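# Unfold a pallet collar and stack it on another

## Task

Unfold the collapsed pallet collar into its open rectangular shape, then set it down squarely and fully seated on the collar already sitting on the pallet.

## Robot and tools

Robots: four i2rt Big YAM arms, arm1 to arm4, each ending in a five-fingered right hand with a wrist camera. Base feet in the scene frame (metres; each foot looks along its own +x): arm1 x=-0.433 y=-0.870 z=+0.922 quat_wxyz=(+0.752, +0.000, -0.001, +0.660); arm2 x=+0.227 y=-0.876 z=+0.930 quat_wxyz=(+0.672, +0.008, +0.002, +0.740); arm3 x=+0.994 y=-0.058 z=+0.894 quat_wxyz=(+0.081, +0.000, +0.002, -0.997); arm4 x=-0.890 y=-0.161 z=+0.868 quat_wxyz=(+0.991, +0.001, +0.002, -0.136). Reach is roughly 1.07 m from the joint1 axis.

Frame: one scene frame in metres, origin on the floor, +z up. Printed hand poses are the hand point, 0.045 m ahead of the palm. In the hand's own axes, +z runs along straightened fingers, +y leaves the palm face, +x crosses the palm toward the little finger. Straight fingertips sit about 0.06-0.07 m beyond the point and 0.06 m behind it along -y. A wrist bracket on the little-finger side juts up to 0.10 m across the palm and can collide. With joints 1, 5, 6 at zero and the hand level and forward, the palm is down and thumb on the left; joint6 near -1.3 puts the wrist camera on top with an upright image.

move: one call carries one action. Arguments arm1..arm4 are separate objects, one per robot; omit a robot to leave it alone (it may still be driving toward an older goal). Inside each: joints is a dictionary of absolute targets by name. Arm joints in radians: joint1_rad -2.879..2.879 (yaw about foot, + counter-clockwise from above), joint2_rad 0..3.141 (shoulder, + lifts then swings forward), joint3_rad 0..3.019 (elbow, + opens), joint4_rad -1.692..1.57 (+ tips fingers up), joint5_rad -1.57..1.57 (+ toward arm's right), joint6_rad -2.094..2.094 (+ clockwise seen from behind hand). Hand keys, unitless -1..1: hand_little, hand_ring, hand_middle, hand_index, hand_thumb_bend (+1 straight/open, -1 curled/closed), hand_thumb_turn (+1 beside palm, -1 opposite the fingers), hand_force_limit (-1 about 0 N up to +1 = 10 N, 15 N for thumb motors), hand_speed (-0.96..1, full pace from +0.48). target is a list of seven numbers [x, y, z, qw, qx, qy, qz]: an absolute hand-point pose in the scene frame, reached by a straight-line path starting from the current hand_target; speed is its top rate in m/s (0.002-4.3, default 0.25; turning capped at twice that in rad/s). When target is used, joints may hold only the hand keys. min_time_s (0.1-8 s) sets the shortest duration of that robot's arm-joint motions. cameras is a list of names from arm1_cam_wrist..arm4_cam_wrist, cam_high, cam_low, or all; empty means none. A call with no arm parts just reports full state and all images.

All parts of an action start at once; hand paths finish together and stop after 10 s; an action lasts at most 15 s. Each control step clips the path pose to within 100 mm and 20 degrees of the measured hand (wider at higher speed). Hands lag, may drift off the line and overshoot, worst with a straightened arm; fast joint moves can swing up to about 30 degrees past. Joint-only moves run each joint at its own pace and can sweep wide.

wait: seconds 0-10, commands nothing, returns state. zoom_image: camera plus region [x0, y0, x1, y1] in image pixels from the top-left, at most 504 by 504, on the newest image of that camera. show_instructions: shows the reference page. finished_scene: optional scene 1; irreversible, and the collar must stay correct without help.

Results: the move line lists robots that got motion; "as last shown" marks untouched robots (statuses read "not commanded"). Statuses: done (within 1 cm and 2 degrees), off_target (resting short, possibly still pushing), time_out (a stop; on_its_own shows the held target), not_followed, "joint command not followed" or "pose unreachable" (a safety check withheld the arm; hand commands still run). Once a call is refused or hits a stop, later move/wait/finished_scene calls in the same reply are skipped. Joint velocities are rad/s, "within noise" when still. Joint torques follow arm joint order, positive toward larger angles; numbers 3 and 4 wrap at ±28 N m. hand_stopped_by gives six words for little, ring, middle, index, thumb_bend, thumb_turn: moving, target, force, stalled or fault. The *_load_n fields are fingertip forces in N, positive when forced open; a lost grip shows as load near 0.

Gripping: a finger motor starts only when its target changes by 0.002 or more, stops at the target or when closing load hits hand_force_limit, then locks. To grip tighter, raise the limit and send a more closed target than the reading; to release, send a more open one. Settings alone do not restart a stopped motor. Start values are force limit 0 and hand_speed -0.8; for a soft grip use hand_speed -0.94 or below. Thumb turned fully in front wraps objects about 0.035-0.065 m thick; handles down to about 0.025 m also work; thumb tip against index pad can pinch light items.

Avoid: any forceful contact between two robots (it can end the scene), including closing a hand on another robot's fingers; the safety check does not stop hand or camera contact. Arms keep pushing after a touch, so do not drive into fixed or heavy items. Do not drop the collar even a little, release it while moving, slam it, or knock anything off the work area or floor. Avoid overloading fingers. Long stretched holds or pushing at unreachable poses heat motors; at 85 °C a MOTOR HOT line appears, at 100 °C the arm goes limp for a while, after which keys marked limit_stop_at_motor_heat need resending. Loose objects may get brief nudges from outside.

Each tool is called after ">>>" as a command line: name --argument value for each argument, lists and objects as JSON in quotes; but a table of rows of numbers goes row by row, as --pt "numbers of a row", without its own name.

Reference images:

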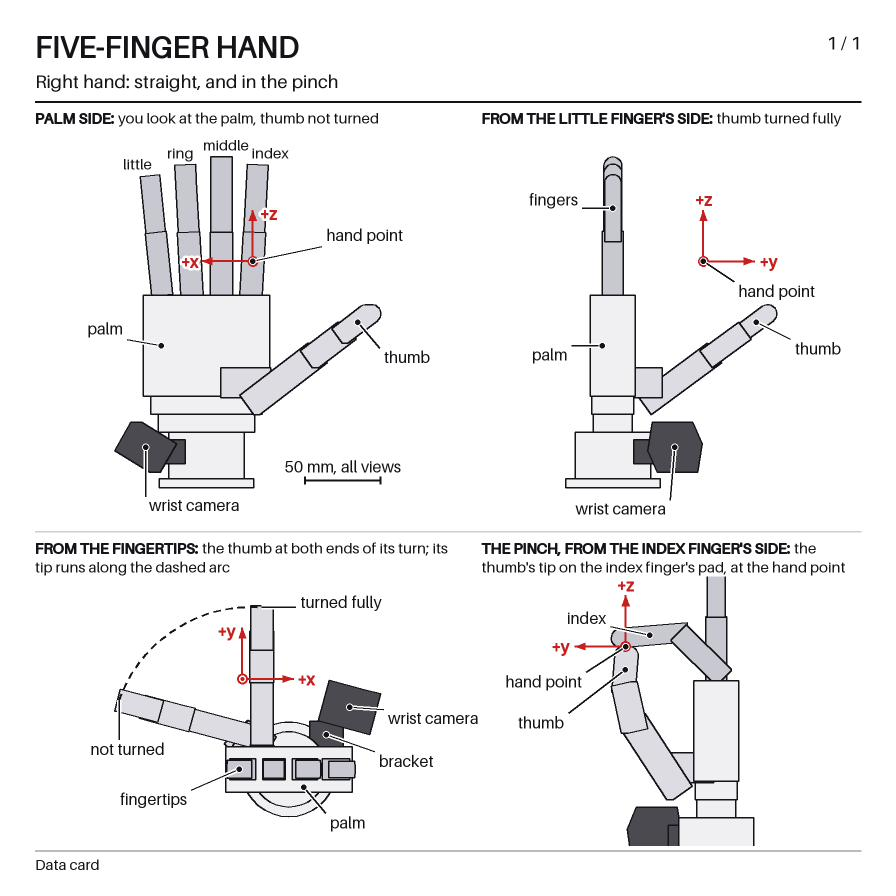

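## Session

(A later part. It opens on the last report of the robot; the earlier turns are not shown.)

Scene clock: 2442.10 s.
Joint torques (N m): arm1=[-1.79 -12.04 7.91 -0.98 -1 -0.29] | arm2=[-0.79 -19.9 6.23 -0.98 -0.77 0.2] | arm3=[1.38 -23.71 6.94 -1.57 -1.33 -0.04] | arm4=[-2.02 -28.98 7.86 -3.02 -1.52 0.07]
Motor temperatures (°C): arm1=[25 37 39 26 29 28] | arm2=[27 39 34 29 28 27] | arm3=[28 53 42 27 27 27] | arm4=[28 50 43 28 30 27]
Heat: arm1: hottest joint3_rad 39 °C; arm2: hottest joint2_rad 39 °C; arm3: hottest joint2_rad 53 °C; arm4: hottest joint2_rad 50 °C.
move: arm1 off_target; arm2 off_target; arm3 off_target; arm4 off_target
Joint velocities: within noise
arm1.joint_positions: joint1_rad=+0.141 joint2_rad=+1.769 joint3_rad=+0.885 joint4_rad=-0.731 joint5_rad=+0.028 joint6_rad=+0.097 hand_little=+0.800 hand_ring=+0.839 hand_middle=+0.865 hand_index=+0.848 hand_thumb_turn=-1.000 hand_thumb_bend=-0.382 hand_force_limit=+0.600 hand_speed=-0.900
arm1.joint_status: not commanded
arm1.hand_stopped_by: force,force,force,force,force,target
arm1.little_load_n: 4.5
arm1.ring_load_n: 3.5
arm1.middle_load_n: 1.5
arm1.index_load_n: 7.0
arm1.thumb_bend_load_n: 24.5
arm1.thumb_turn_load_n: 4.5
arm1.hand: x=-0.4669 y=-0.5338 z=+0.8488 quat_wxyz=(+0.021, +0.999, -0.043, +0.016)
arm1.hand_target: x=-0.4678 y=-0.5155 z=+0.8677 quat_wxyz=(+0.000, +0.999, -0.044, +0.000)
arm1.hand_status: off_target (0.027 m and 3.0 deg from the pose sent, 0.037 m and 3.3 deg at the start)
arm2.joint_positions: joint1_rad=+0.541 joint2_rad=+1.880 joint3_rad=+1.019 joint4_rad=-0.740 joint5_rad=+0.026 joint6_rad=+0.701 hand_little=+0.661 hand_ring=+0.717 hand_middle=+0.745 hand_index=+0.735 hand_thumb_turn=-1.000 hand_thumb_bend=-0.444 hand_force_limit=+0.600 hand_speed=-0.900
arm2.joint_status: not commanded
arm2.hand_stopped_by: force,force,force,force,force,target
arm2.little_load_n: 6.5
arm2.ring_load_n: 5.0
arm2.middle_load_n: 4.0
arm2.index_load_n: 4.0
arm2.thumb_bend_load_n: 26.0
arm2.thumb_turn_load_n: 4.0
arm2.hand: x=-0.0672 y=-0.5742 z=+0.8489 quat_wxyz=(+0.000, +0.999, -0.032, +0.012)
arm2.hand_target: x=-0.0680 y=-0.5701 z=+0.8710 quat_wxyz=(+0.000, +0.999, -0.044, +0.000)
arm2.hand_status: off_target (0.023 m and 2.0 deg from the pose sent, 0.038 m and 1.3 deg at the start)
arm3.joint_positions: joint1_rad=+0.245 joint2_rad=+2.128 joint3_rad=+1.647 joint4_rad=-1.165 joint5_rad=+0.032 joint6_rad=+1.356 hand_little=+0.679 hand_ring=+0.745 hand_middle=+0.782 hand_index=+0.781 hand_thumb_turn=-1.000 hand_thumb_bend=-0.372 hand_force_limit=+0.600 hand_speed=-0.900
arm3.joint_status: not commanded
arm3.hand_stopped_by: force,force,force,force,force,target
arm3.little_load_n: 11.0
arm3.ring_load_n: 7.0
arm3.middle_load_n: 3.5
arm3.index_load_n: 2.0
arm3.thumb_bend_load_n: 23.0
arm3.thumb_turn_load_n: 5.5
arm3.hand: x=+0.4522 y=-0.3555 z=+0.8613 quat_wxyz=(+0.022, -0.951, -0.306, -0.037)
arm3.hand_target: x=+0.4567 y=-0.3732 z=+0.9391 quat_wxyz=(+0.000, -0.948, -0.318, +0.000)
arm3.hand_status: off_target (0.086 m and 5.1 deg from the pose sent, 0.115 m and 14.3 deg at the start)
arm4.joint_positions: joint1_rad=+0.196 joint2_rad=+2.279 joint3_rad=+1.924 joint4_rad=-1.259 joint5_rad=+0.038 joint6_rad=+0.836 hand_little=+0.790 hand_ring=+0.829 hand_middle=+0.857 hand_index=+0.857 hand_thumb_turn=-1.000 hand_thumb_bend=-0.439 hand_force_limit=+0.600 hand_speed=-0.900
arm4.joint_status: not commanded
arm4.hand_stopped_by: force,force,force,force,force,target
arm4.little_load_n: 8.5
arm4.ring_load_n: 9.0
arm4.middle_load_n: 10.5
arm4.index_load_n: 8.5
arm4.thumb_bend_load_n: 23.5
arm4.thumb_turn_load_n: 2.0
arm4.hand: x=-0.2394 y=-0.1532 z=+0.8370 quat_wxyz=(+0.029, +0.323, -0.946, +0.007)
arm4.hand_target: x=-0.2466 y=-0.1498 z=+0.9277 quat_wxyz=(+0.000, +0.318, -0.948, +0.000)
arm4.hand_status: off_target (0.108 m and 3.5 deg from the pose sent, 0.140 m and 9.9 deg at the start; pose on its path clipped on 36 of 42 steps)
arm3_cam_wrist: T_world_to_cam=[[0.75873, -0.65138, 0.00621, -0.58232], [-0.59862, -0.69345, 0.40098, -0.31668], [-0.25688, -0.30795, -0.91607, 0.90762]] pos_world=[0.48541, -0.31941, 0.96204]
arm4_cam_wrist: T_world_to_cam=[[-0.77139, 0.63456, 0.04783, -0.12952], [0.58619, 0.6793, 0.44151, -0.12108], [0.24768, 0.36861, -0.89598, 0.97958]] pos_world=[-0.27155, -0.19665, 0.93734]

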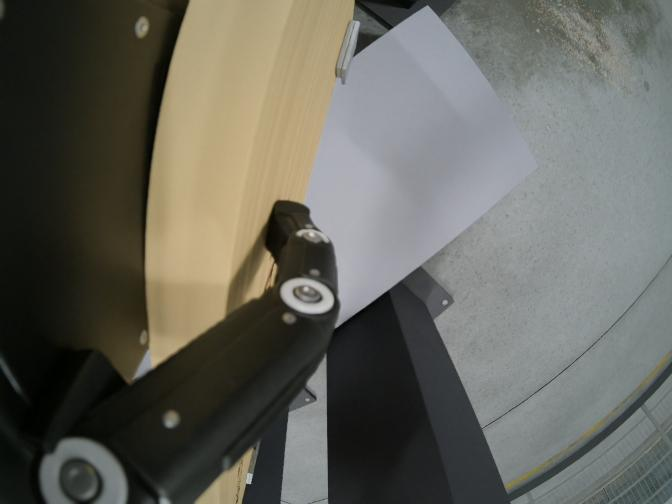

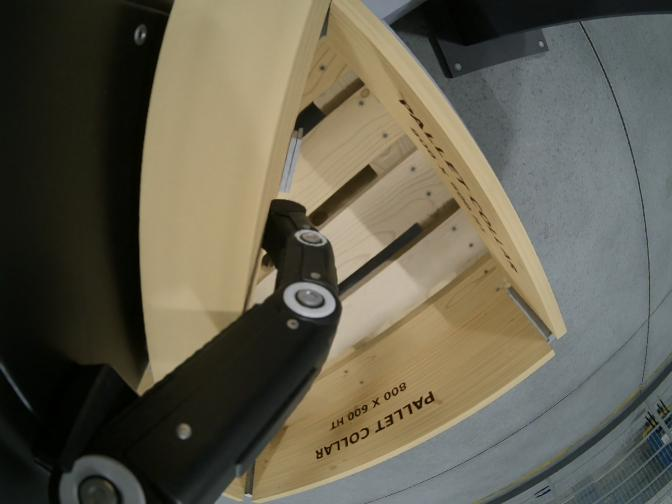

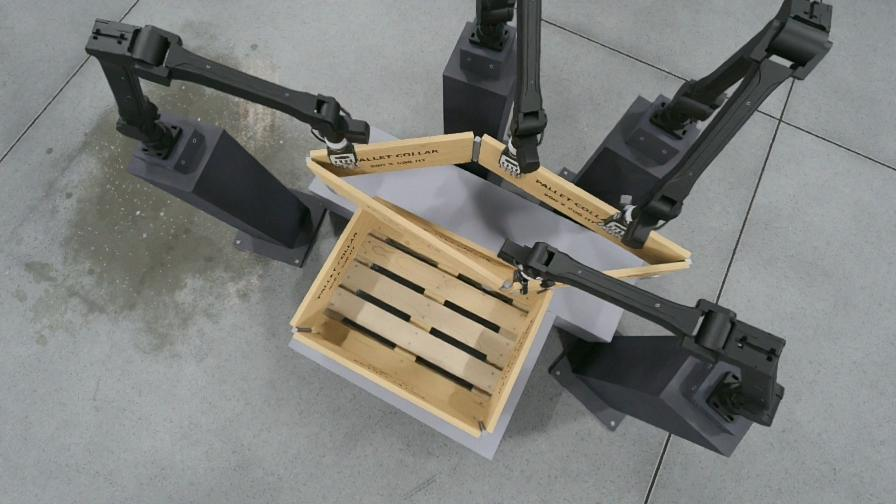

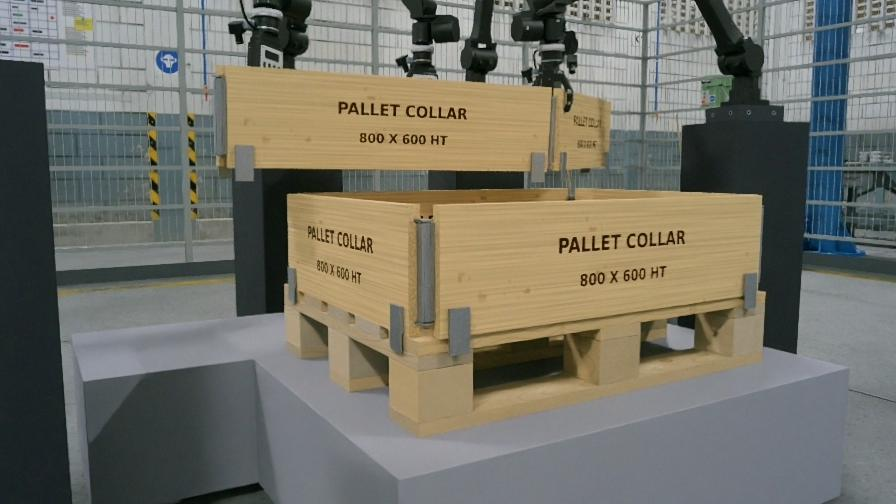

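>>> move --arm1 '{"target":[-0.428,-0.503,0.868,0,0.9994,-0.0349,0],"speed":0.05}' --arm2 '{"target":[-0.026,-0.553,0.872,0,0.9994,-0.0349,0],"speed":0.05}' --arm3 '{"target":[0.462,-0.288,0.935,0,0.9153,0.4027,0],"speed":0.75}' --arm4 '{"target":[-0.281,-0.068,0.945,0,0.4027,-0.9153,0],"speed":0.75}' --cameras '["cam_high","cam_low"]'

Scene clock: 2447.93 s.
Joint torques (N m): arm1=[-1.49 -11.22 9.32 -1.33 -0.89 -0.3] | arm2=[-1.08 -18.9 5.86 -0.53 -0.74 0.17] | arm3=[1.2 -22.18 6.06 -2 -1.47 -0.04] | arm4=[-0.56 -28.86 7.56 -3.36 -1.57 0.01]
Motor temperatures (°C): arm1=[25 37 39 26 29 28] | arm2=[27 40 34 29 28 27] | arm3=[28 52 42 27 28 27] | arm4=[28 49 42 28 30 27]
Heat: arm1: hottest joint3_rad 39 °C; arm2: hottest joint2_rad 40 °C; arm3: hottest joint2_rad 52 °C; arm4: hottest joint2_rad 49 °C.
move: arm1 off_target; arm2 off_target; arm3 off_target; arm4 off_target
Joint velocities: within noise
arm1.joint_positions: joint1_rad=+0.047 joint2_rad=+1.782 joint3_rad=+0.915 joint4_rad=-0.736 joint5_rad=+0.025 joint6_rad=-0.013 hand_little=+0.800 hand_ring=+0.839 hand_middle=+0.865 hand_index=+0.848 hand_thumb_turn=-1.000 hand_thumb_bend=-0.382 hand_force_limit=+0.600 hand_speed=-0.900
arm1.joint_status: not commanded
arm1.hand_stopped_by: force,force,force,force,force,target
arm1.little_load_n: 4.0
arm1.ring_load_n: 3.0
arm1.middle_load_n: 0.5
arm1.index_load_n: 6.0
arm1.thumb_bend_load_n: 25.0
arm1.thumb_turn_load_n: 3.5
arm1.hand: x=-0.4286 y=-0.5230 z=+0.8506 quat_wxyz=(+0.016, +0.999, -0.035, +0.012)
arm1.hand_target: x=-0.4279 y=-0.5035 z=+0.8679 quat_wxyz=(-0.001, +0.999, -0.035, +0.000)
arm1.hand_status: off_target (0.027 m and 2.3 deg from the pose sent, 0.053 m and 3.2 deg at the start)
arm2.joint_positions: joint1_rad=+0.450 joint2_rad=+1.861 joint3_rad=+1.001 joint4_rad=-0.740 joint5_rad=+0.026 joint6_rad=+0.583 hand_little=+0.661 hand_ring=+0.717 hand_middle=+0.745 hand_index=+0.735 hand_thumb_turn=-1.000 hand_thumb_bend=-0.444 hand_force_limit=+0.600 hand_speed=-0.900
arm2.joint_status: not commanded
arm2.hand_stopped_by: force,force,force,force,force,target
arm2.little_load_n: 6.5
arm2.ring_load_n: 5.5
arm2.middle_load_n: 5.0
arm2.index_load_n: 5.5
arm2.thumb_bend_load_n: 25.5
arm2.thumb_turn_load_n: 4.5
arm2.hand: x=-0.0284 y=-0.5584 z=+0.8522 quat_wxyz=(+0.002, +1.000, -0.019, +0.012)
arm2.hand_target: x=-0.0261 y=-0.5533 z=+0.8711 quat_wxyz=(+0.000, +0.999, -0.035, +0.000)
arm2.hand_status: off_target (0.021 m and 2.3 deg from the pose sent, 0.052 m and 1.4 deg at the start)
arm3.joint_positions: joint1_rad=+0.111 joint2_rad=+2.071 joint3_rad=+1.558 joint4_rad=-1.095 joint5_rad=+0.037 joint6_rad=+1.038 hand_little=+0.679 hand_ring=+0.745 hand_middle=+0.782 hand_index=+0.781 hand_thumb_turn=-1.000 hand_thumb_bend=-0.372 hand_force_limit=+0.600 hand_speed=-0.900
arm3.joint_status: not commanded
arm3.hand_stopped_by: force,force,force,force,force,target
arm3.little_load_n: 10.5
arm3.ring_load_n: 8.0
arm3.middle_load_n: 5.5
arm3.index_load_n: 4.5
arm3.thumb_bend_load_n: 22.0
arm3.thumb_turn_load_n: 6.0
arm3.hand: x=+0.4501 y=-0.2727 z=+0.8657 quat_wxyz=(+0.018, -0.919, -0.392, -0.022)
arm3.hand_target: x=+0.4616 y=-0.2875 z=+0.9292 quat_wxyz=(+0.000, -0.915, -0.403, +0.000)
arm3.hand_status: off_target (0.072 m and 3.5 deg from the pose sent, 0.100 m and 12.8 deg at the start)
arm4.joint_positions: joint1_rad=+0.314 joint2_rad=+2.219 joint3_rad=+1.823 joint4_rad=-1.209 joint5_rad=+0.039 joint6_rad=+0.786 hand_little=+0.790 hand_ring=+0.829 hand_middle=+0.857 hand_index=+0.857 hand_thumb_turn=-1.000 hand_thumb_bend=-0.439 hand_force_limit=+0.600 hand_speed=-0.900
arm4.joint_status: not commanded
arm4.hand_stopped_by: force,force,force,force,force,target
arm4.little_load_n: 9.5
arm4.ring_load_n: 9.0
arm4.middle_load_n: 9.5
arm4.index_load_n: 7.0
arm4.thumb_bend_load_n: 23.0
arm4.thumb_turn_load_n: 3.0
arm4.hand: x=-0.2662 y=-0.0790 z=+0.8404 quat_wxyz=(+0.024, +0.401, -0.916, +0.011)
arm4.hand_target: x=-0.2789 y=-0.0685 z=+0.9290 quat_wxyz=(+0.000, +0.403, -0.915, +0.000)
arm4.hand_status: off_target (0.106 m and 3.0 deg from the pose sent, 0.144 m and 10.3 deg at the start; pose on its path clipped on 46 of 53 steps)

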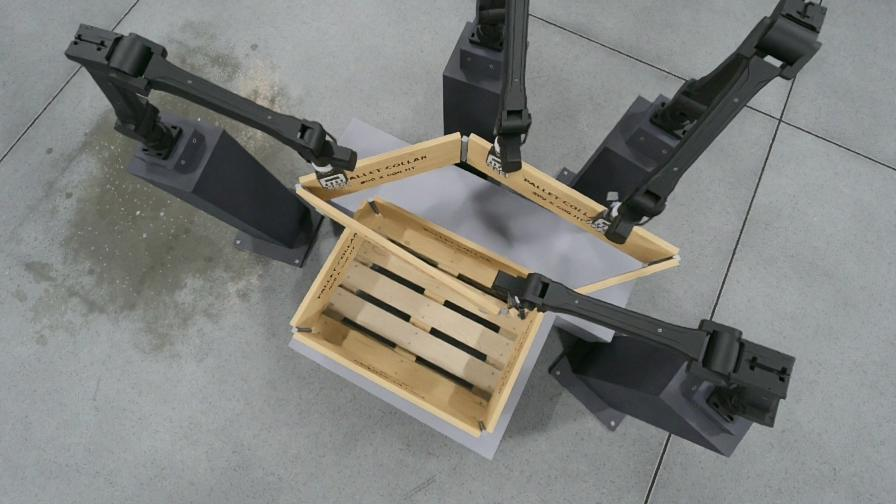

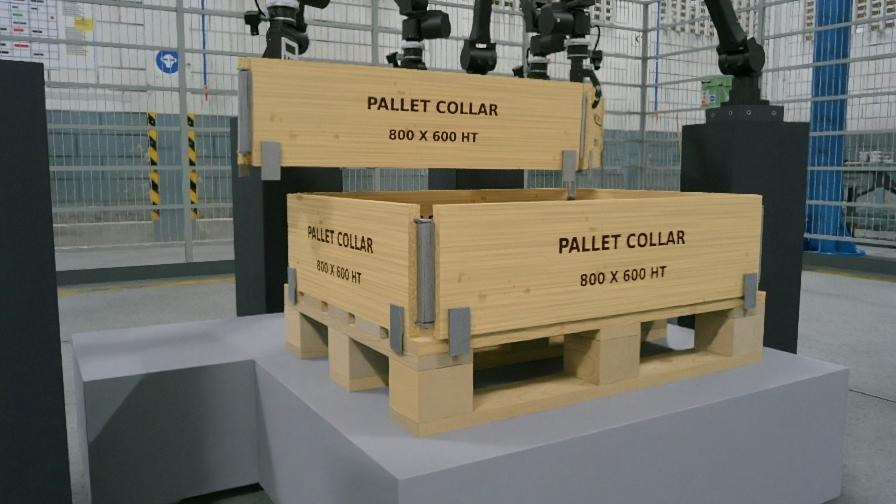

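>>> move --arm1 '{"target":[-0.374,-0.476,0.868,0,0.9997,-0.0249,0],"speed":0.05}' --arm2 '{"target":[0.027,-0.517,0.872,0,0.9997,-0.0249,0],"speed":0.05}' --arm3 '{"target":[0.47,-0.192,0.93,0,0.8746,0.4848,0],"speed":0.75}' --arm4 '{"target":[-0.317,0.018,0.945,0,0.4848,-0.8746,0],"speed":0.75}' --cameras '["cam_high","cam_low"]'

>>> move --arm1 '{"target":[-0.312,-0.434,0.87,0,0.9999,-0.0148,0],"speed":0.05}' --arm2 '{"target":[0.09,-0.467,0.874,0,0.9999,-0.0148,0],"speed":0.05}' --arm3 '{"target":[0.475,-0.09,0.925,0,0.8241,0.5664,0],"speed":0.75}' --arm4 '{"target":[-0.344,0.1,0.945,0,0.5664,-0.8241,0],"speed":0.75}' --cameras '["cam_high","cam_low","arm3_cam_wrist","arm4_cam_wrist"]'

Scene clock: 2461.07 s.
Joint torques (N m): arm1=[-1.08 -11.93 9.85 -1.44 -0.87 -0.3] | arm2=[-1.49 -17.55 8.32 -1.4 -0.59 0.07] | arm3=[0.67 -21.19 5.33 -2.63 -1.26 -0.04] | arm4=[-0.03 -28.28 7.13 -3.71 -1.73 0.05]
Motor temperatures (°C): arm1=[25 37 39 26 29 28] | arm2=[27 40 34 29 28 27] | arm3=[28 50 41 27 29 27] | arm4=[27 49 41 28 30 27]
Heat: arm1: hottest joint3_rad 39 °C; arm2: hottest joint2_rad 40 °C; arm3: hottest joint2_rad 50 °C; arm4: hottest joint2_rad 49 °C.
move: arm1 off_target; arm2 off_target; arm3 off_target; arm4 off_target
Joint velocities: within noise
arm1.joint_positions: joint1_rad=-0.067 joint2_rad=+1.846 joint3_rad=+1.020 joint4_rad=-0.770 joint5_rad=+0.025 joint6_rad=-0.141 hand_little=+0.800 hand_ring=+0.839 hand_middle=+0.865 hand_index=+0.848 hand_thumb_turn=-1.000 hand_thumb_bend=-0.382 hand_force_limit=+0.600 hand_speed=-0.900
arm1.joint_status: not commanded
arm1.hand_stopped_by: force,force,force,force,force,target
arm1.little_load_n: 3.5
arm1.ring_load_n: 3.5
arm1.middle_load_n: 1.5
arm1.index_load_n: 8.0
arm1.thumb_bend_load_n: 24.5
arm1.thumb_turn_load_n: 4.0
arm1.hand: x=-0.3750 y=-0.4956 z=+0.8509 quat_wxyz=(+0.014, +0.999, -0.028, +0.010)
arm1.hand_target: x=-0.3739 y=-0.4766 z=+0.8680 quat_wxyz=(-0.001, +1.000, -0.025, +0.000)
arm1.hand_status: off_target (0.026 m and 2.1 deg from the pose sent, 0.074 m and 2.6 deg at the start)
arm2.joint_positions: joint1_rad=+0.312 joint2_rad=+1.861 joint3_rad=+1.005 joint4_rad=-0.736 joint5_rad=+0.026 joint6_rad=+0.429 hand_little=+0.661 hand_ring=+0.717 hand_middle=+0.746 hand_index=+0.735 hand_thumb_turn=-1.000 hand_thumb_bend=-0.444 hand_force_limit=+0.600 hand_speed=-0.900
arm2.joint_status: not commanded
arm2.hand_stopped_by: force,force,force,force,force,target
arm2.little_load_n: 6.0
arm2.ring_load_n: 5.5
arm2.middle_load_n: 6.0
arm2.index_load_n: 7.0
arm2.thumb_bend_load_n: 25.5
arm2.thumb_turn_load_n: 5.0
arm2.hand: x=+0.0248 y=-0.5289 z=+0.8528 quat_wxyz=(+0.001, +1.000, -0.011, +0.009)
arm2.hand_target: x=+0.0271 y=-0.5174 z=+0.8714 quat_wxyz=(-0.001, +1.000, -0.025, +0.000)
arm2.hand_status: off_target (0.023 m and 1.9 deg from the pose sent, 0.072 m and 1.5 deg at the start)
arm3.joint_positions: joint1_rad=-0.036 joint2_rad=+2.033 joint3_rad=+1.506 joint4_rad=-1.043 joint5_rad=+0.031 joint6_rad=+0.700 hand_little=+0.679 hand_ring=+0.745 hand_middle=+0.782 hand_index=+0.781 hand_thumb_turn=-1.000 hand_thumb_bend=-0.372 hand_force_limit=+0.600 hand_speed=-0.900
arm3.joint_status: not commanded
arm3.hand_stopped_by: force,force,force,force,force,target
arm3.little_load_n: 10.5
arm3.ring_load_n: 8.5
arm3.middle_load_n: 6.5
arm3.index_load_n: 6.5
arm3.thumb_bend_load_n: 21.5
arm3.thumb_turn_load_n: 6.0
arm3.hand: x=+0.4494 y=-0.1832 z=+0.8708 quat_wxyz=(+0.017, -0.878, -0.478, -0.006)
arm3.hand_target: x=+0.4684 y=-0.1920 z=+0.9244 quat_wxyz=(+0.000, -0.875, -0.485, +0.000)
arm3.hand_status: off_target (0.063 m and 2.3 deg from the pose sent, 0.105 m and 12.2 deg at the start)
arm4.joint_positions: joint1_rad=+0.457 joint2_rad=+2.187 joint3_rad=+1.771 joint4_rad=-1.175 joint5_rad=+0.044 joint6_rad=+0.745 hand_little=+0.790 hand_ring=+0.829 hand_middle=+0.857 hand_index=+0.857 hand_thumb_turn=-1.000 hand_thumb_bend=-0.439 hand_force_limit=+0.600 hand_speed=-0.900
arm4.joint_status: not commanded
arm4.hand_stopped_by: force,force,force,force,force,target
arm4.little_load_n: 10.5
arm4.ring_load_n: 9.5
arm4.middle_load_n: 9.5
arm4.index_load_n: 7.0
arm4.thumb_bend_load_n: 21.0
arm4.thumb_turn_load_n: 2.5
arm4.hand: x=-0.2941 y=+0.0053 z=+0.8416 quat_wxyz=(+0.018, +0.483, -0.875, +0.016)
arm4.hand_target: x=-0.3135 y=+0.0171 z=+0.9281 quat_wxyz=(+0.000, +0.485, -0.874, +0.000)
arm4.hand_status: off_target (0.107 m and 2.7 deg from the pose sent, 0.152 m and 11.1 deg at the start; pose on its path clipped on 52 of 60 steps)

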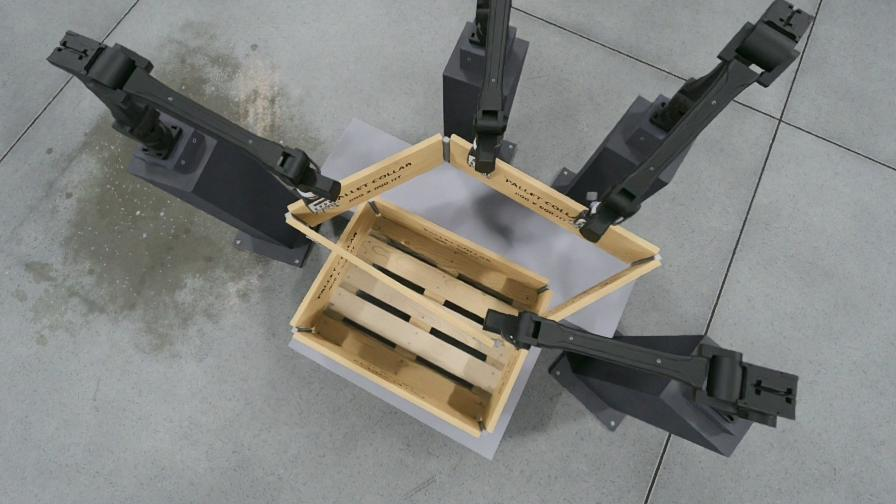

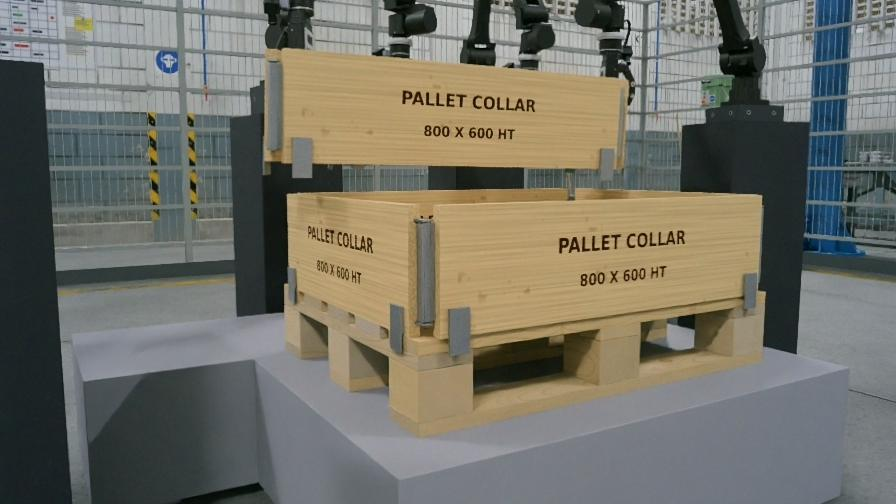

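Scene clock: 2463.40 s.
Joint torques (N m): arm1=[-1.03 -13.51 10.8 -1.39 -0.81 -0.23] | arm2=[-2.08 -18.9 9.63 -2.14 -0.41 0.09] | arm3=[0.26 -20.6 5.74 -3.54 -0.81 -0.18] | arm4=[0.97 -27.28 9.47 -4.26 -1.8 0]
Motor temperatures (°C): arm1=[25 37 39 26 29 28] | arm2=[27 40 34 29 28 27] | arm3=[28 50 41 27 29 27] | arm4=[27 49 41 28 31 27]
Heat: arm1: hottest joint3_rad 39 °C; arm2: hottest joint2_rad 40 °C; arm3: hottest joint2_rad 50 °C; arm4: hottest joint2_rad 49 °C.
move: arm1 off_target; arm2 off_target; arm3 off_target; arm4 off_target
Joint velocities: within noise
arm1.joint_positions: joint1_rad=-0.167 joint2_rad=+1.949 joint3_rad=+1.200 joint4_rad=-0.850 joint5_rad=+0.023 joint6_rad=-0.267 hand_little=+0.800 hand_ring=+0.839 hand_middle=+0.865 hand_index=+0.848 hand_thumb_turn=-1.000 hand_thumb_bend=-0.382 hand_force_limit=+0.600 hand_speed=-0.900
arm1.joint_status: not commanded
arm1.hand_stopped_by: force,force,force,force,force,target
arm1.little_load_n: 3.5
arm1.ring_load_n: 4.0
arm1.middle_load_n: 2.5
arm1.index_load_n: 9.0
arm1.thumb_bend_load_n: 27.5
arm1.thumb_turn_load_n: 5.0
arm1.hand: x=-0.3149 y=-0.4552 z=+0.8530 quat_wxyz=(+0.016, +1.000, -0.015, +0.008)
arm1.hand_target: x=-0.3121 y=-0.4347 z=+0.8702 quat_wxyz=(-0.001, +1.000, -0.015, +0.000)
arm1.hand_status: off_target (0.027 m and 2.1 deg from the pose sent, 0.090 m and 2.6 deg at the start)
arm2.joint_positions: joint1_rad=+0.154 joint2_rad=+1.908 joint3_rad=+1.088 joint4_rad=-0.759 joint5_rad=+0.022 joint6_rad=+0.247 hand_little=+0.661 hand_ring=+0.717 hand_middle=+0.746 hand_index=+0.735 hand_thumb_turn=-1.000 hand_thumb_bend=-0.444 hand_force_limit=+0.600 hand_speed=-0.900
arm2.joint_status: not commanded
arm2.hand_stopped_by: force,force,force,force,force,target
arm2.little_load_n: 6.0
arm2.ring_load_n: 5.5
arm2.middle_load_n: 6.0
arm2.index_load_n: 6.5
arm2.thumb_bend_load_n: 25.5
arm2.thumb_turn_load_n: 5.0
arm2.hand: x=+0.0844 y=-0.4795 z=+0.8529 quat_wxyz=(-0.003, +1.000, +0.001, +0.004)
arm2.hand_target: x=+0.0900 y=-0.4674 z=+0.8735 quat_wxyz=(-0.001, +1.000, -0.015, +0.000)
arm2.hand_status: off_target (0.025 m and 1.9 deg from the pose sent, 0.092 m and 1.1 deg at the start)
arm3.joint_positions: joint1_rad=-0.199 joint2_rad=+2.033 joint3_rad=+1.500 joint4_rad=-1.004 joint5_rad=+0.019 joint6_rad=+0.357 hand_little=+0.679 hand_ring=+0.745 hand_middle=+0.782 hand_index=+0.781 hand_thumb_turn=-1.000 hand_thumb_bend=-0.372 hand_force_limit=+0.600 hand_speed=-0.900
arm3.joint_status: not commanded
arm3.hand_stopped_by: force,force,force,force,force,target
arm3.little_load_n: 10.0
arm3.ring_load_n: 8.5
arm3.middle_load_n: 6.5
arm3.index_load_n: 6.0
arm3.thumb_bend_load_n: 21.0
arm3.thumb_turn_load_n: 5.5
arm3.hand: x=+0.4486 y=-0.0837 z=+0.8688 quat_wxyz=(+0.019, -0.832, -0.555, +0.007)
arm3.hand_target: x=+0.4726 y=-0.0899 z=+0.9195 quat_wxyz=(+0.001, -0.824, -0.566, +0.001)
arm3.hand_status: off_target (0.062 m and 2.9 deg from the pose sent, 0.111 m and 12.1 deg at the start)
arm4.joint_positions: joint1_rad=+0.590 joint2_rad=+2.187 joint3_rad=+1.768 joint4_rad=-1.170 joint5_rad=+0.046 joint6_rad=+0.705 hand_little=+0.790 hand_ring=+0.829 hand_middle=+0.857 hand_index=+0.857 hand_thumb_turn=-1.000 hand_thumb_bend=-0.439 hand_force_limit=+0.600 hand_speed=-0.900
arm4.joint_status: not commanded
arm4.hand_stopped_by: force,force,force,force,force,target
arm4.little_load_n: 12.5
arm4.ring_load_n: 9.5
arm4.middle_load_n: 9.0
arm4.index_load_n: 6.0
arm4.thumb_bend_load_n: 18.0
arm4.thumb_turn_load_n: 3.0
arm4.hand: x=-0.3234 y=+0.0810 z=+0.8407 quat_wxyz=(+0.016, +0.557, -0.830, +0.018)
arm4.hand_target: x=-0.3415 y=+0.0978 z=+0.9281 quat_wxyz=(-0.001, +0.567, -0.824, +0.000)
arm4.hand_status: off_target (0.108 m and 3.0 deg from the pose sent, 0.149 m and 11.5 deg at the start; pose on its path clipped on 48 of 70 steps)
pictures: arm3_cam_wrist, arm4_cam_wrist, cam_high, cam_low
arm3_cam_wrist: T_world_to_cam=[[0.98742, -0.15499, -0.03113, -0.43115], [-0.12346, -0.87901, 0.46055, -0.4138], [-0.09875, -0.45092, -0.88709, 0.88913]] pos_world=[0.46244, -0.02963, 0.96589]
arm4_cam_wrist: T_world_to_cam=[[-0.98626, 0.16268, 0.02879, -0.35829], [0.15814, 0.87925, 0.44934, -0.39382], [0.04779, 0.44772, -0.89289, 0.84372]] pos_world=[-0.33141, 0.0268, 0.94063]

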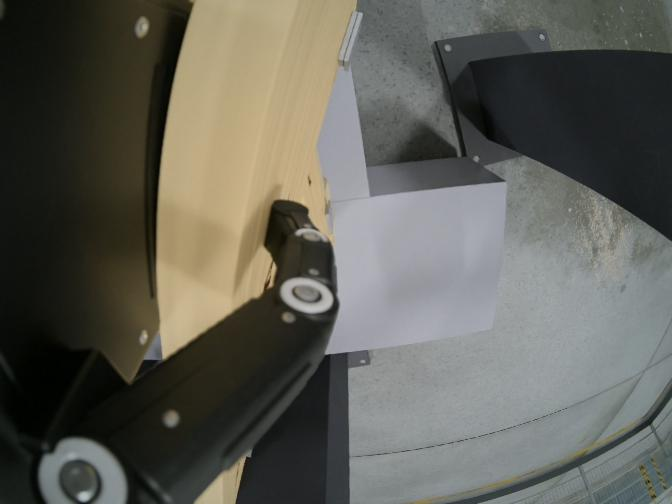

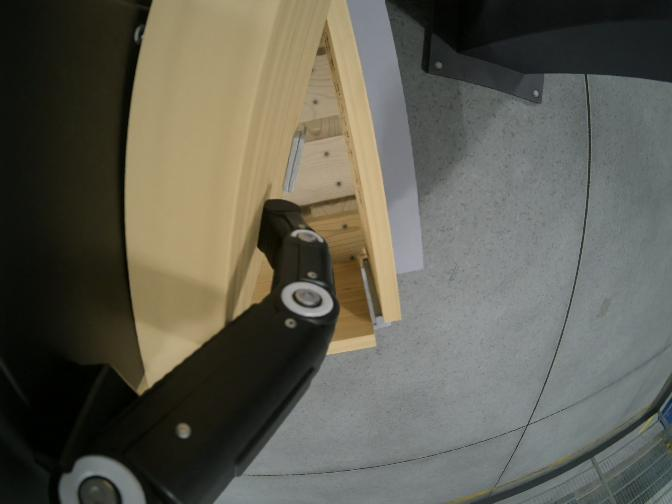

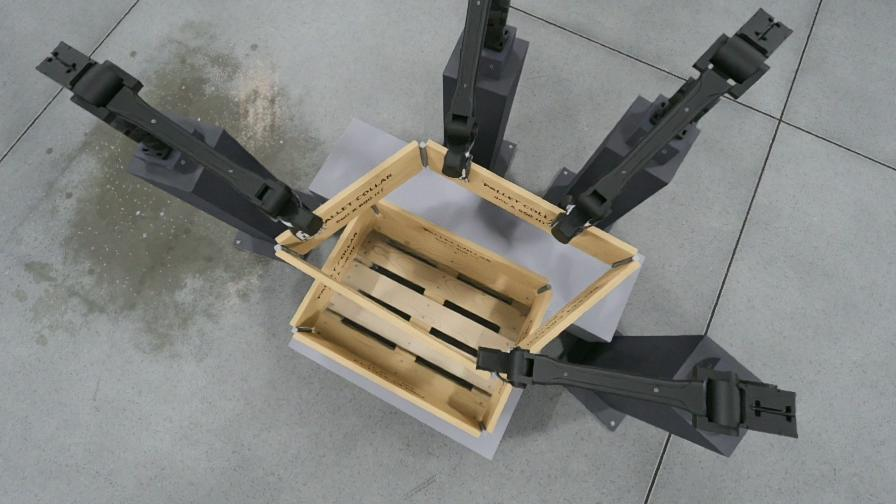

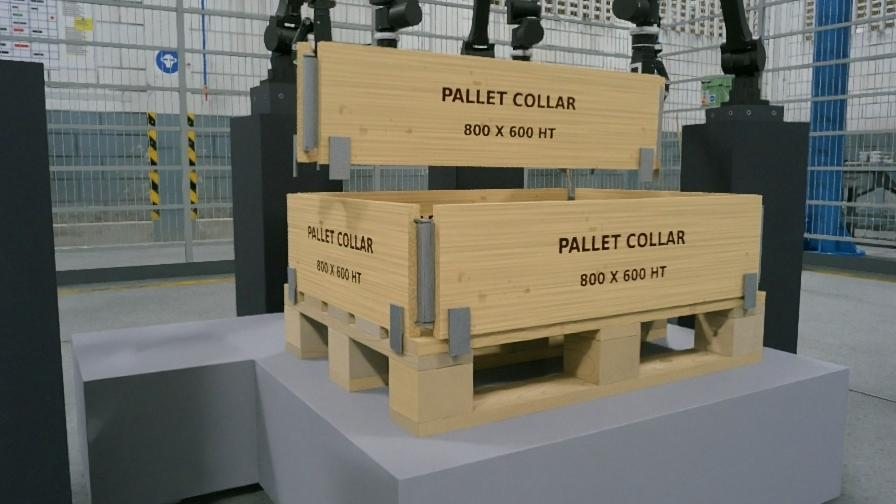

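>>> move --arm1 '{"target":[-0.238,-0.371,0.872,0,1.0,-0.0048,0],"speed":0.05}' --arm2 '{"target":[0.166,-0.392,0.876,0,1.0,-0.0048,0],"speed":0.05}' --arm3 '{"target":[0.49,0.022,0.925,0,0.766,0.6428,0],"speed":0.75}' --arm4 '{"target":[-0.376,0.184,0.945,0,0.6428,-0.766,0],"speed":0.75}' --cameras '["cam_high","cam_low"]'

Scene clock: 2473.07 s.
Joint torques (N m): arm1=[-0.62 -16.09 11.62 -1.66 -0.78 -0.23] | arm2=[-0.85 -20.42 10.93 -1.84 -0.33 0.13] | arm3=[-0.32 -19.78 6.5 -4.22 -0.18 -0.49] | arm4=[2.73 -25.88 10.86 -5.31 -1.51 -0.13]
Motor temperatures (°C): arm1=[25 37 40 26 29 28] | arm2=[27 40 35 29 28 27] | arm3=[28 49 40 28 29 27] | arm4=[27 50 41 28 31 27]
Heat: arm1: hottest joint3_rad 40 °C; arm2: hottest joint2_rad 40 °C; arm3: hottest joint2_rad 49 °C; arm4: hottest joint2_rad 50 °C.
move: arm1 off_target; arm2 off_target; arm3 off_target; arm4 off_target
Joint velocities: within noise
arm1.joint_positions: joint1_rad=-0.257 joint2_rad=+2.129 joint3_rad=+1.509 joint4_rad=-0.976 joint5_rad=+0.022 joint6_rad=-0.371 hand_little=+0.800 hand_ring=+0.839 hand_middle=+0.865 hand_index=+0.848 hand_thumb_turn=-1.000 hand_thumb_bend=-0.382 hand_force_limit=+0.600 hand_speed=-0.900
arm1.joint_status: not commanded
arm1.hand_stopped_by: force,force,force,force,force,target
arm1.little_load_n: 4.0
arm1.ring_load_n: 4.5
arm1.middle_load_n: 4.0
arm1.index_load_n: 9.5
arm1.thumb_bend_load_n: 29.5
arm1.thumb_turn_load_n: 5.5
arm1.hand: x=-0.2393 y=-0.3902 z=+0.8497 quat_wxyz=(+0.015, +1.000, -0.008, +0.006)
arm1.hand_target: x=-0.2383 y=-0.3719 z=+0.8720 quat_wxyz=(-0.001, +1.000, -0.005, +0.000)
arm1.hand_status: off_target (0.029 m and 1.9 deg from the pose sent, 0.116 m and 2.4 deg at the start)
arm2.joint_positions: joint1_rad=-0.017 joint2_rad=+2.029 joint3_rad=+1.296 joint4_rad=-0.858 joint5_rad=+0.023 joint6_rad=+0.059 hand_little=+0.661 hand_ring=+0.717 hand_middle=+0.746 hand_index=+0.735 hand_thumb_turn=-1.000 hand_thumb_bend=-0.444 hand_force_limit=+0.600 hand_speed=-0.900
arm2.joint_status: not commanded
arm2.hand_stopped_by: force,force,force,force,force,target
arm2.little_load_n: 5.5
arm2.ring_load_n: 5.5
arm2.middle_load_n: 6.0
arm2.index_load_n: 7.0
arm2.thumb_bend_load_n: 29.0
arm2.thumb_turn_load_n: 5.0
arm2.hand: x=+0.1599 y=-0.4085 z=+0.8517 quat_wxyz=(+0.005, +1.000, +0.010, +0.005)
arm2.hand_target: x=+0.1660 y=-0.3928 z=+0.8757 quat_wxyz=(-0.001, +1.000, -0.005, +0.000)
arm2.hand_status: off_target (0.030 m and 1.8 deg from the pose sent, 0.122 m and 0.9 deg at the start)
arm3.joint_positions: joint1_rad=-0.371 joint2_rad=+2.033 joint3_rad=+1.515 joint4_rad=-0.990 joint5_rad=+0.000 joint6_rad=+0.021 hand_little=+0.679 hand_ring=+0.745 hand_middle=+0.782 hand_index=+0.781 hand_thumb_turn=-1.000 hand_thumb_bend=-0.372 hand_force_limit=+0.600 hand_speed=-0.900
arm3.joint_status: not commanded
arm3.hand_stopped_by: force,force,force,force,force,target
arm3.little_load_n: 7.5
arm3.ring_load_n: 4.5
arm3.middle_load_n: 2.0
arm3.index_load_n: 2.0
arm3.thumb_bend_load_n: 22.0
arm3.thumb_turn_load_n: 3.5
arm3.hand: x=+0.4584 y=+0.0232 z=+0.8733 quat_wxyz=(+0.026, -0.783, -0.621, +0.019)
arm3.hand_target: x=+0.4870 y=+0.0220 z=+0.9203 quat_wxyz=(+0.002, -0.767, -0.642, +0.002)
arm3.hand_status: off_target (0.061 m and 4.9 deg from the pose sent, 0.127 m and 12.8 deg at the start)
arm4.joint_positions: joint1_rad=+0.716 joint2_rad=+2.207 joint3_rad=+1.839 joint4_rad=-1.173 joint5_rad=+0.040 joint6_rad=+0.675 hand_little=+0.791 hand_ring=+0.829 hand_middle=+0.857 hand_index=+0.857 hand_thumb_turn=-1.000 hand_thumb_bend=-0.439 hand_force_limit=+0.600 hand_speed=-0.900
arm4.joint_status: not commanded
arm4.hand_stopped_by: force,force,force,force,force,target
arm4.little_load_n: 11.5
arm4.ring_load_n: 8.0
arm4.middle_load_n: 5.0
arm4.index_load_n: 2.0
arm4.thumb_bend_load_n: 18.5
arm4.thumb_turn_load_n: 3.0
arm4.hand: x=-0.3364 y=+0.1609 z=+0.8527 quat_wxyz=(-0.010, +0.620, -0.784, +0.021)
arm4.hand_target: x=-0.3718 y=+0.1822 z=+0.9339 quat_wxyz=(-0.003, +0.642, -0.766, +0.001)
arm4.hand_status: off_target (0.103 m and 4.3 deg from the pose sent, 0.156 m and 12.5 deg at the start; pose on its path clipped on 34 of 84 steps)

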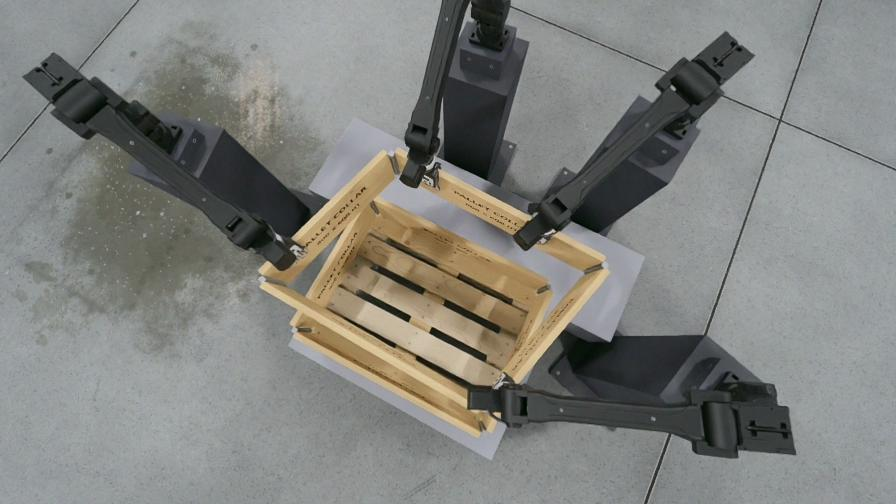

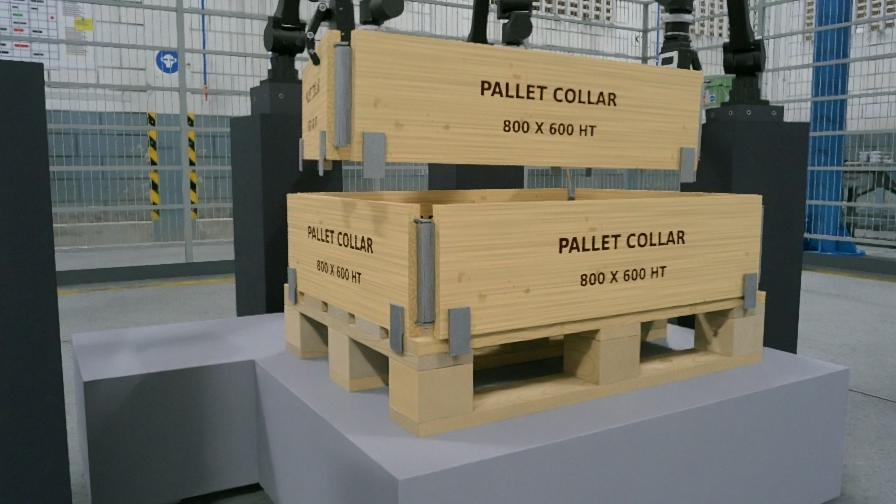

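>>> move --arm1 '{"target":[-0.166,-0.292,0.875,0,1.0,0.0052,0],"speed":0.05}' --arm2 '{"target":[0.238,-0.302,0.88,0,1.0,0.0052,0],"speed":0.05}' --arm3 '{"target":[0.495,0.137,0.925,0,0.704,0.710,0],"speed":0.75}' --arm4 '{"target":[-0.41,0.268,0.945,0,0.710,-0.704,0],"speed":0.75}' --cameras '["cam_high","cam_low"]'

>>> zoom_image --camera "cam_high" --region '[220, 140, 440, 360]'

>>> zoom_image --camera "cam_high" --region '[420, 260, 620, 460]'

Scene clock: 2486.00 s.
Joint torques (N m): arm1=[-0.5 -20.01 13.75 -0.95 -0.45 -0.32] | arm2=[-0.44 -26.17 13.74 -2.02 -0.05 0.15] | arm3=[-0.38 -12.51 8.79 0.12 0.13 -0.05] | arm4=[1.08 -26.34 12.38 -3.49 -1.87 0.34]
Motor temperatures (°C): arm1=[25 39 40 26 29 28] | arm2=[27 40 36 29 28 27] | arm3=[28 48 40 28 28 27] | arm4=[28 50 41 29 31 27]
Heat: arm1: hottest joint3_rad 40 °C; arm2: hottest joint2_rad 40 °C; arm3: hottest joint2_rad 48 °C; arm4: hottest joint2_rad 50 °C.
move: arm1 off_target; arm2 off_target; arm3 done; arm4 off_target
Joint velocities: within noise
arm1.joint_positions: joint1_rad=-0.308 joint2_rad=+2.391 joint3_rad=+1.966 joint4_rad=-1.220 joint5_rad=+0.014 joint6_rad=-0.432 hand_little=+0.800 hand_ring=+0.839 hand_middle=+0.865 hand_index=+0.848 hand_thumb_turn=-1.000 hand_thumb_bend=-0.382 hand_force_limit=+0.600 hand_speed=-0.900
arm1.joint_status: not commanded
arm1.hand_stopped_by: force,force,force,force,force,target
arm1.little_load_n: 2.5
arm1.ring_load_n: 3.0
arm1.middle_load_n: 2.0
arm1.index_load_n: 9.0
arm1.thumb_bend_load_n: 25.5
arm1.thumb_turn_load_n: 5.0
arm1.hand: x=-0.1751 y=-0.3215 z=+0.8415 quat_wxyz=(+0.036, +0.999, -0.003, -0.009)
arm1.hand_target: x=-0.1670 y=-0.2940 z=+0.8757 quat_wxyz=(-0.001, +1.000, +0.005, +0.001)
arm1.hand_status: off_target (0.046 m and 4.4 deg from the pose sent, 0.125 m and 2.4 deg at the start)
arm2.joint_positions: joint1_rad=-0.135 joint2_rad=+2.245 joint3_rad=+1.620 joint4_rad=-1.020 joint5_rad=+0.015 joint6_rad=-0.082 hand_little=+0.661 hand_ring=+0.717 hand_middle=+0.746 hand_index=+0.735 hand_thumb_turn=-1.000 hand_thumb_bend=-0.443 hand_force_limit=+0.600 hand_speed=-0.900
arm2.joint_status: not commanded
arm2.hand_stopped_by: force,force,force,force,force,target
arm2.little_load_n: 4.5
arm2.ring_load_n: 5.0
arm2.middle_load_n: 7.0
arm2.index_load_n: 8.5
arm2.thumb_bend_load_n: 29.0
arm2.thumb_turn_load_n: 4.0
arm2.hand: x=+0.2249 y=-0.3361 z=+0.8316 quat_wxyz=(+0.034, +0.999, +0.022, -0.002)
arm2.hand_target: x=+0.2379 y=-0.3049 z=+0.8798 quat_wxyz=(-0.001, +1.000, +0.005, +0.000)
arm2.hand_status: off_target (0.061 m and 4.3 deg from the pose sent, 0.135 m and 0.9 deg at the start)
arm3.joint_positions: joint1_rad=-0.541 joint2_rad=+1.998 joint3_rad=+1.614 joint4_rad=-1.179 joint5_rad=-0.006 joint6_rad=-0.382 hand_little=+0.678 hand_ring=+0.744 hand_middle=+0.781 hand_index=+0.781 hand_thumb_turn=-1.000 hand_thumb_bend=-0.377 hand_force_limit=+0.600 hand_speed=-0.900
arm3.joint_status: not commanded
arm3.hand_stopped_by: force,force,force,force,force,target
arm3.little_load_n: 0.0
arm3.ring_load_n: 0.0
arm3.middle_load_n: 0.0
arm3.index_load_n: 0.0
arm3.thumb_bend_load_n: 0.0
arm3.thumb_turn_load_n: 0.0
arm3.hand: x=+0.4994 y=+0.1309 z=+0.9303 quat_wxyz=(+0.004, -0.706, -0.708, +0.003)
arm3.hand_target: x=+0.4952 y=+0.1369 z=+0.9251 quat_wxyz=(+0.000, -0.704, -0.710, +0.000)
arm3.hand_status: done (0.009 m and 0.6 deg from the pose sent, 0.130 m and 14.2 deg at the start)
arm4.joint_positions: joint1_rad=+0.875 joint2_rad=+2.275 joint3_rad=+1.886 joint4_rad=-1.239 joint5_rad=+0.047 joint6_rad=+0.581 hand_little=+0.791 hand_ring=+0.829 hand_middle=+0.857 hand_index=+0.857 hand_thumb_turn=-1.000 hand_thumb_bend=-0.439 hand_force_limit=+0.600 hand_speed=-0.900
arm4.joint_status: not commanded
arm4.hand_stopped_by: force,force,force,force,force,target
arm4.little_load_n: 15.0
arm4.ring_load_n: 10.5
arm4.middle_load_n: 8.5
arm4.index_load_n: 4.5
arm4.thumb_bend_load_n: 19.5
arm4.thumb_turn_load_n: 2.0
arm4.hand: x=-0.4042 y=+0.2330 z=+0.8287 quat_wxyz=(+0.033, +0.714, -0.699, +0.016)
arm4.hand_target: x=-0.4111 y=+0.2590 z=+0.9186 quat_wxyz=(-0.002, +0.711, -0.703, +0.000)
arm4.hand_status: off_target (0.122 m and 4.2 deg from the pose sent, 0.159 m and 14.1 deg at the start; pose on its path clipped on 77 of 90 steps)

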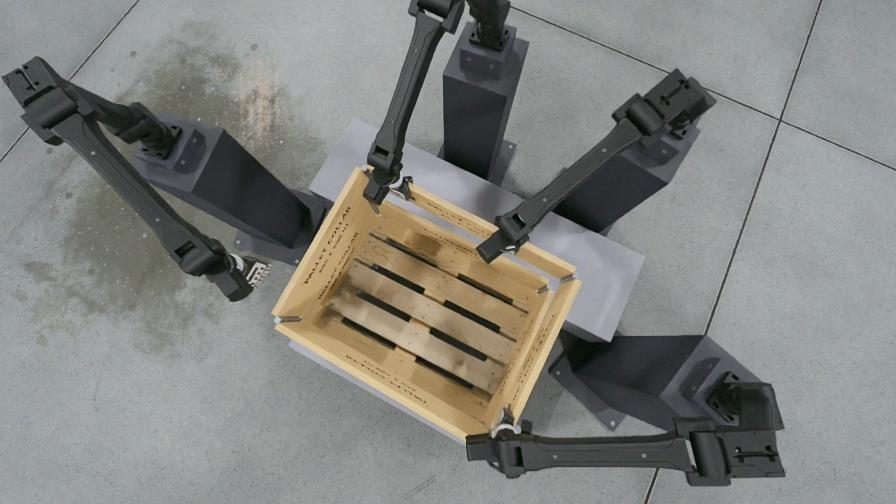

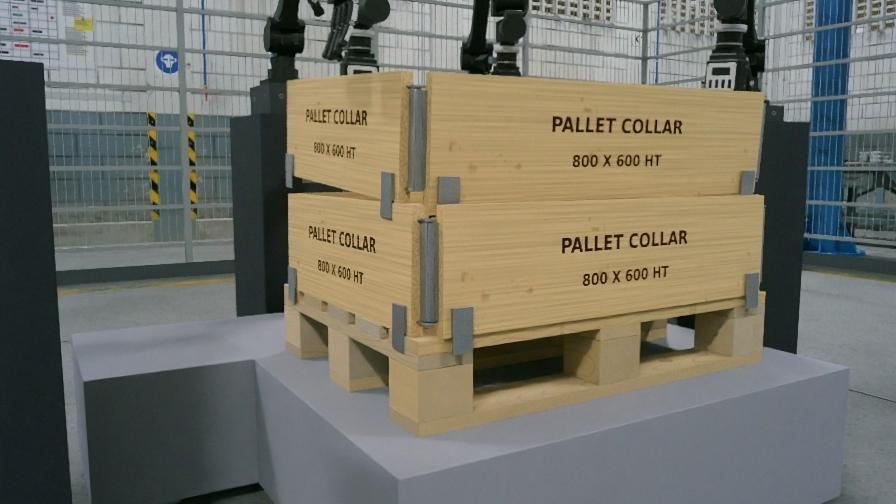

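Scaled by 2.291.

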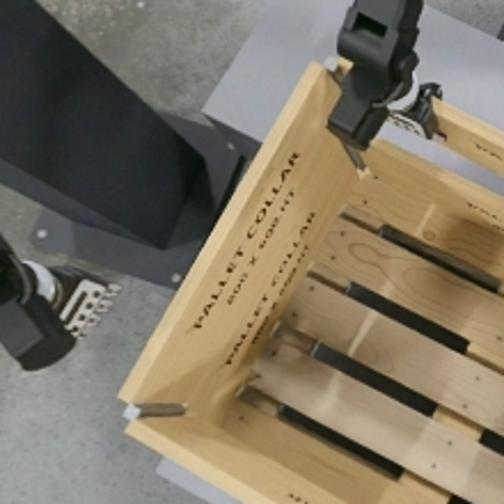

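Scaled by 2.520.

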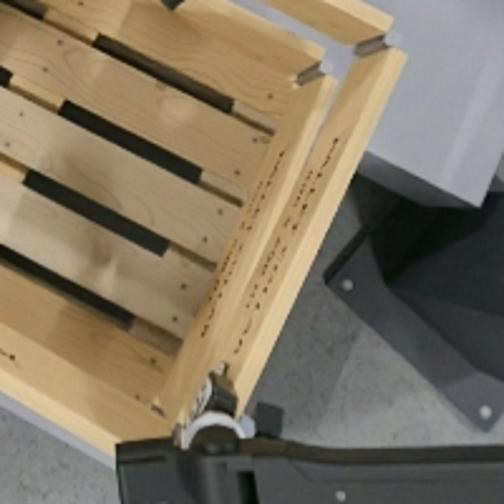

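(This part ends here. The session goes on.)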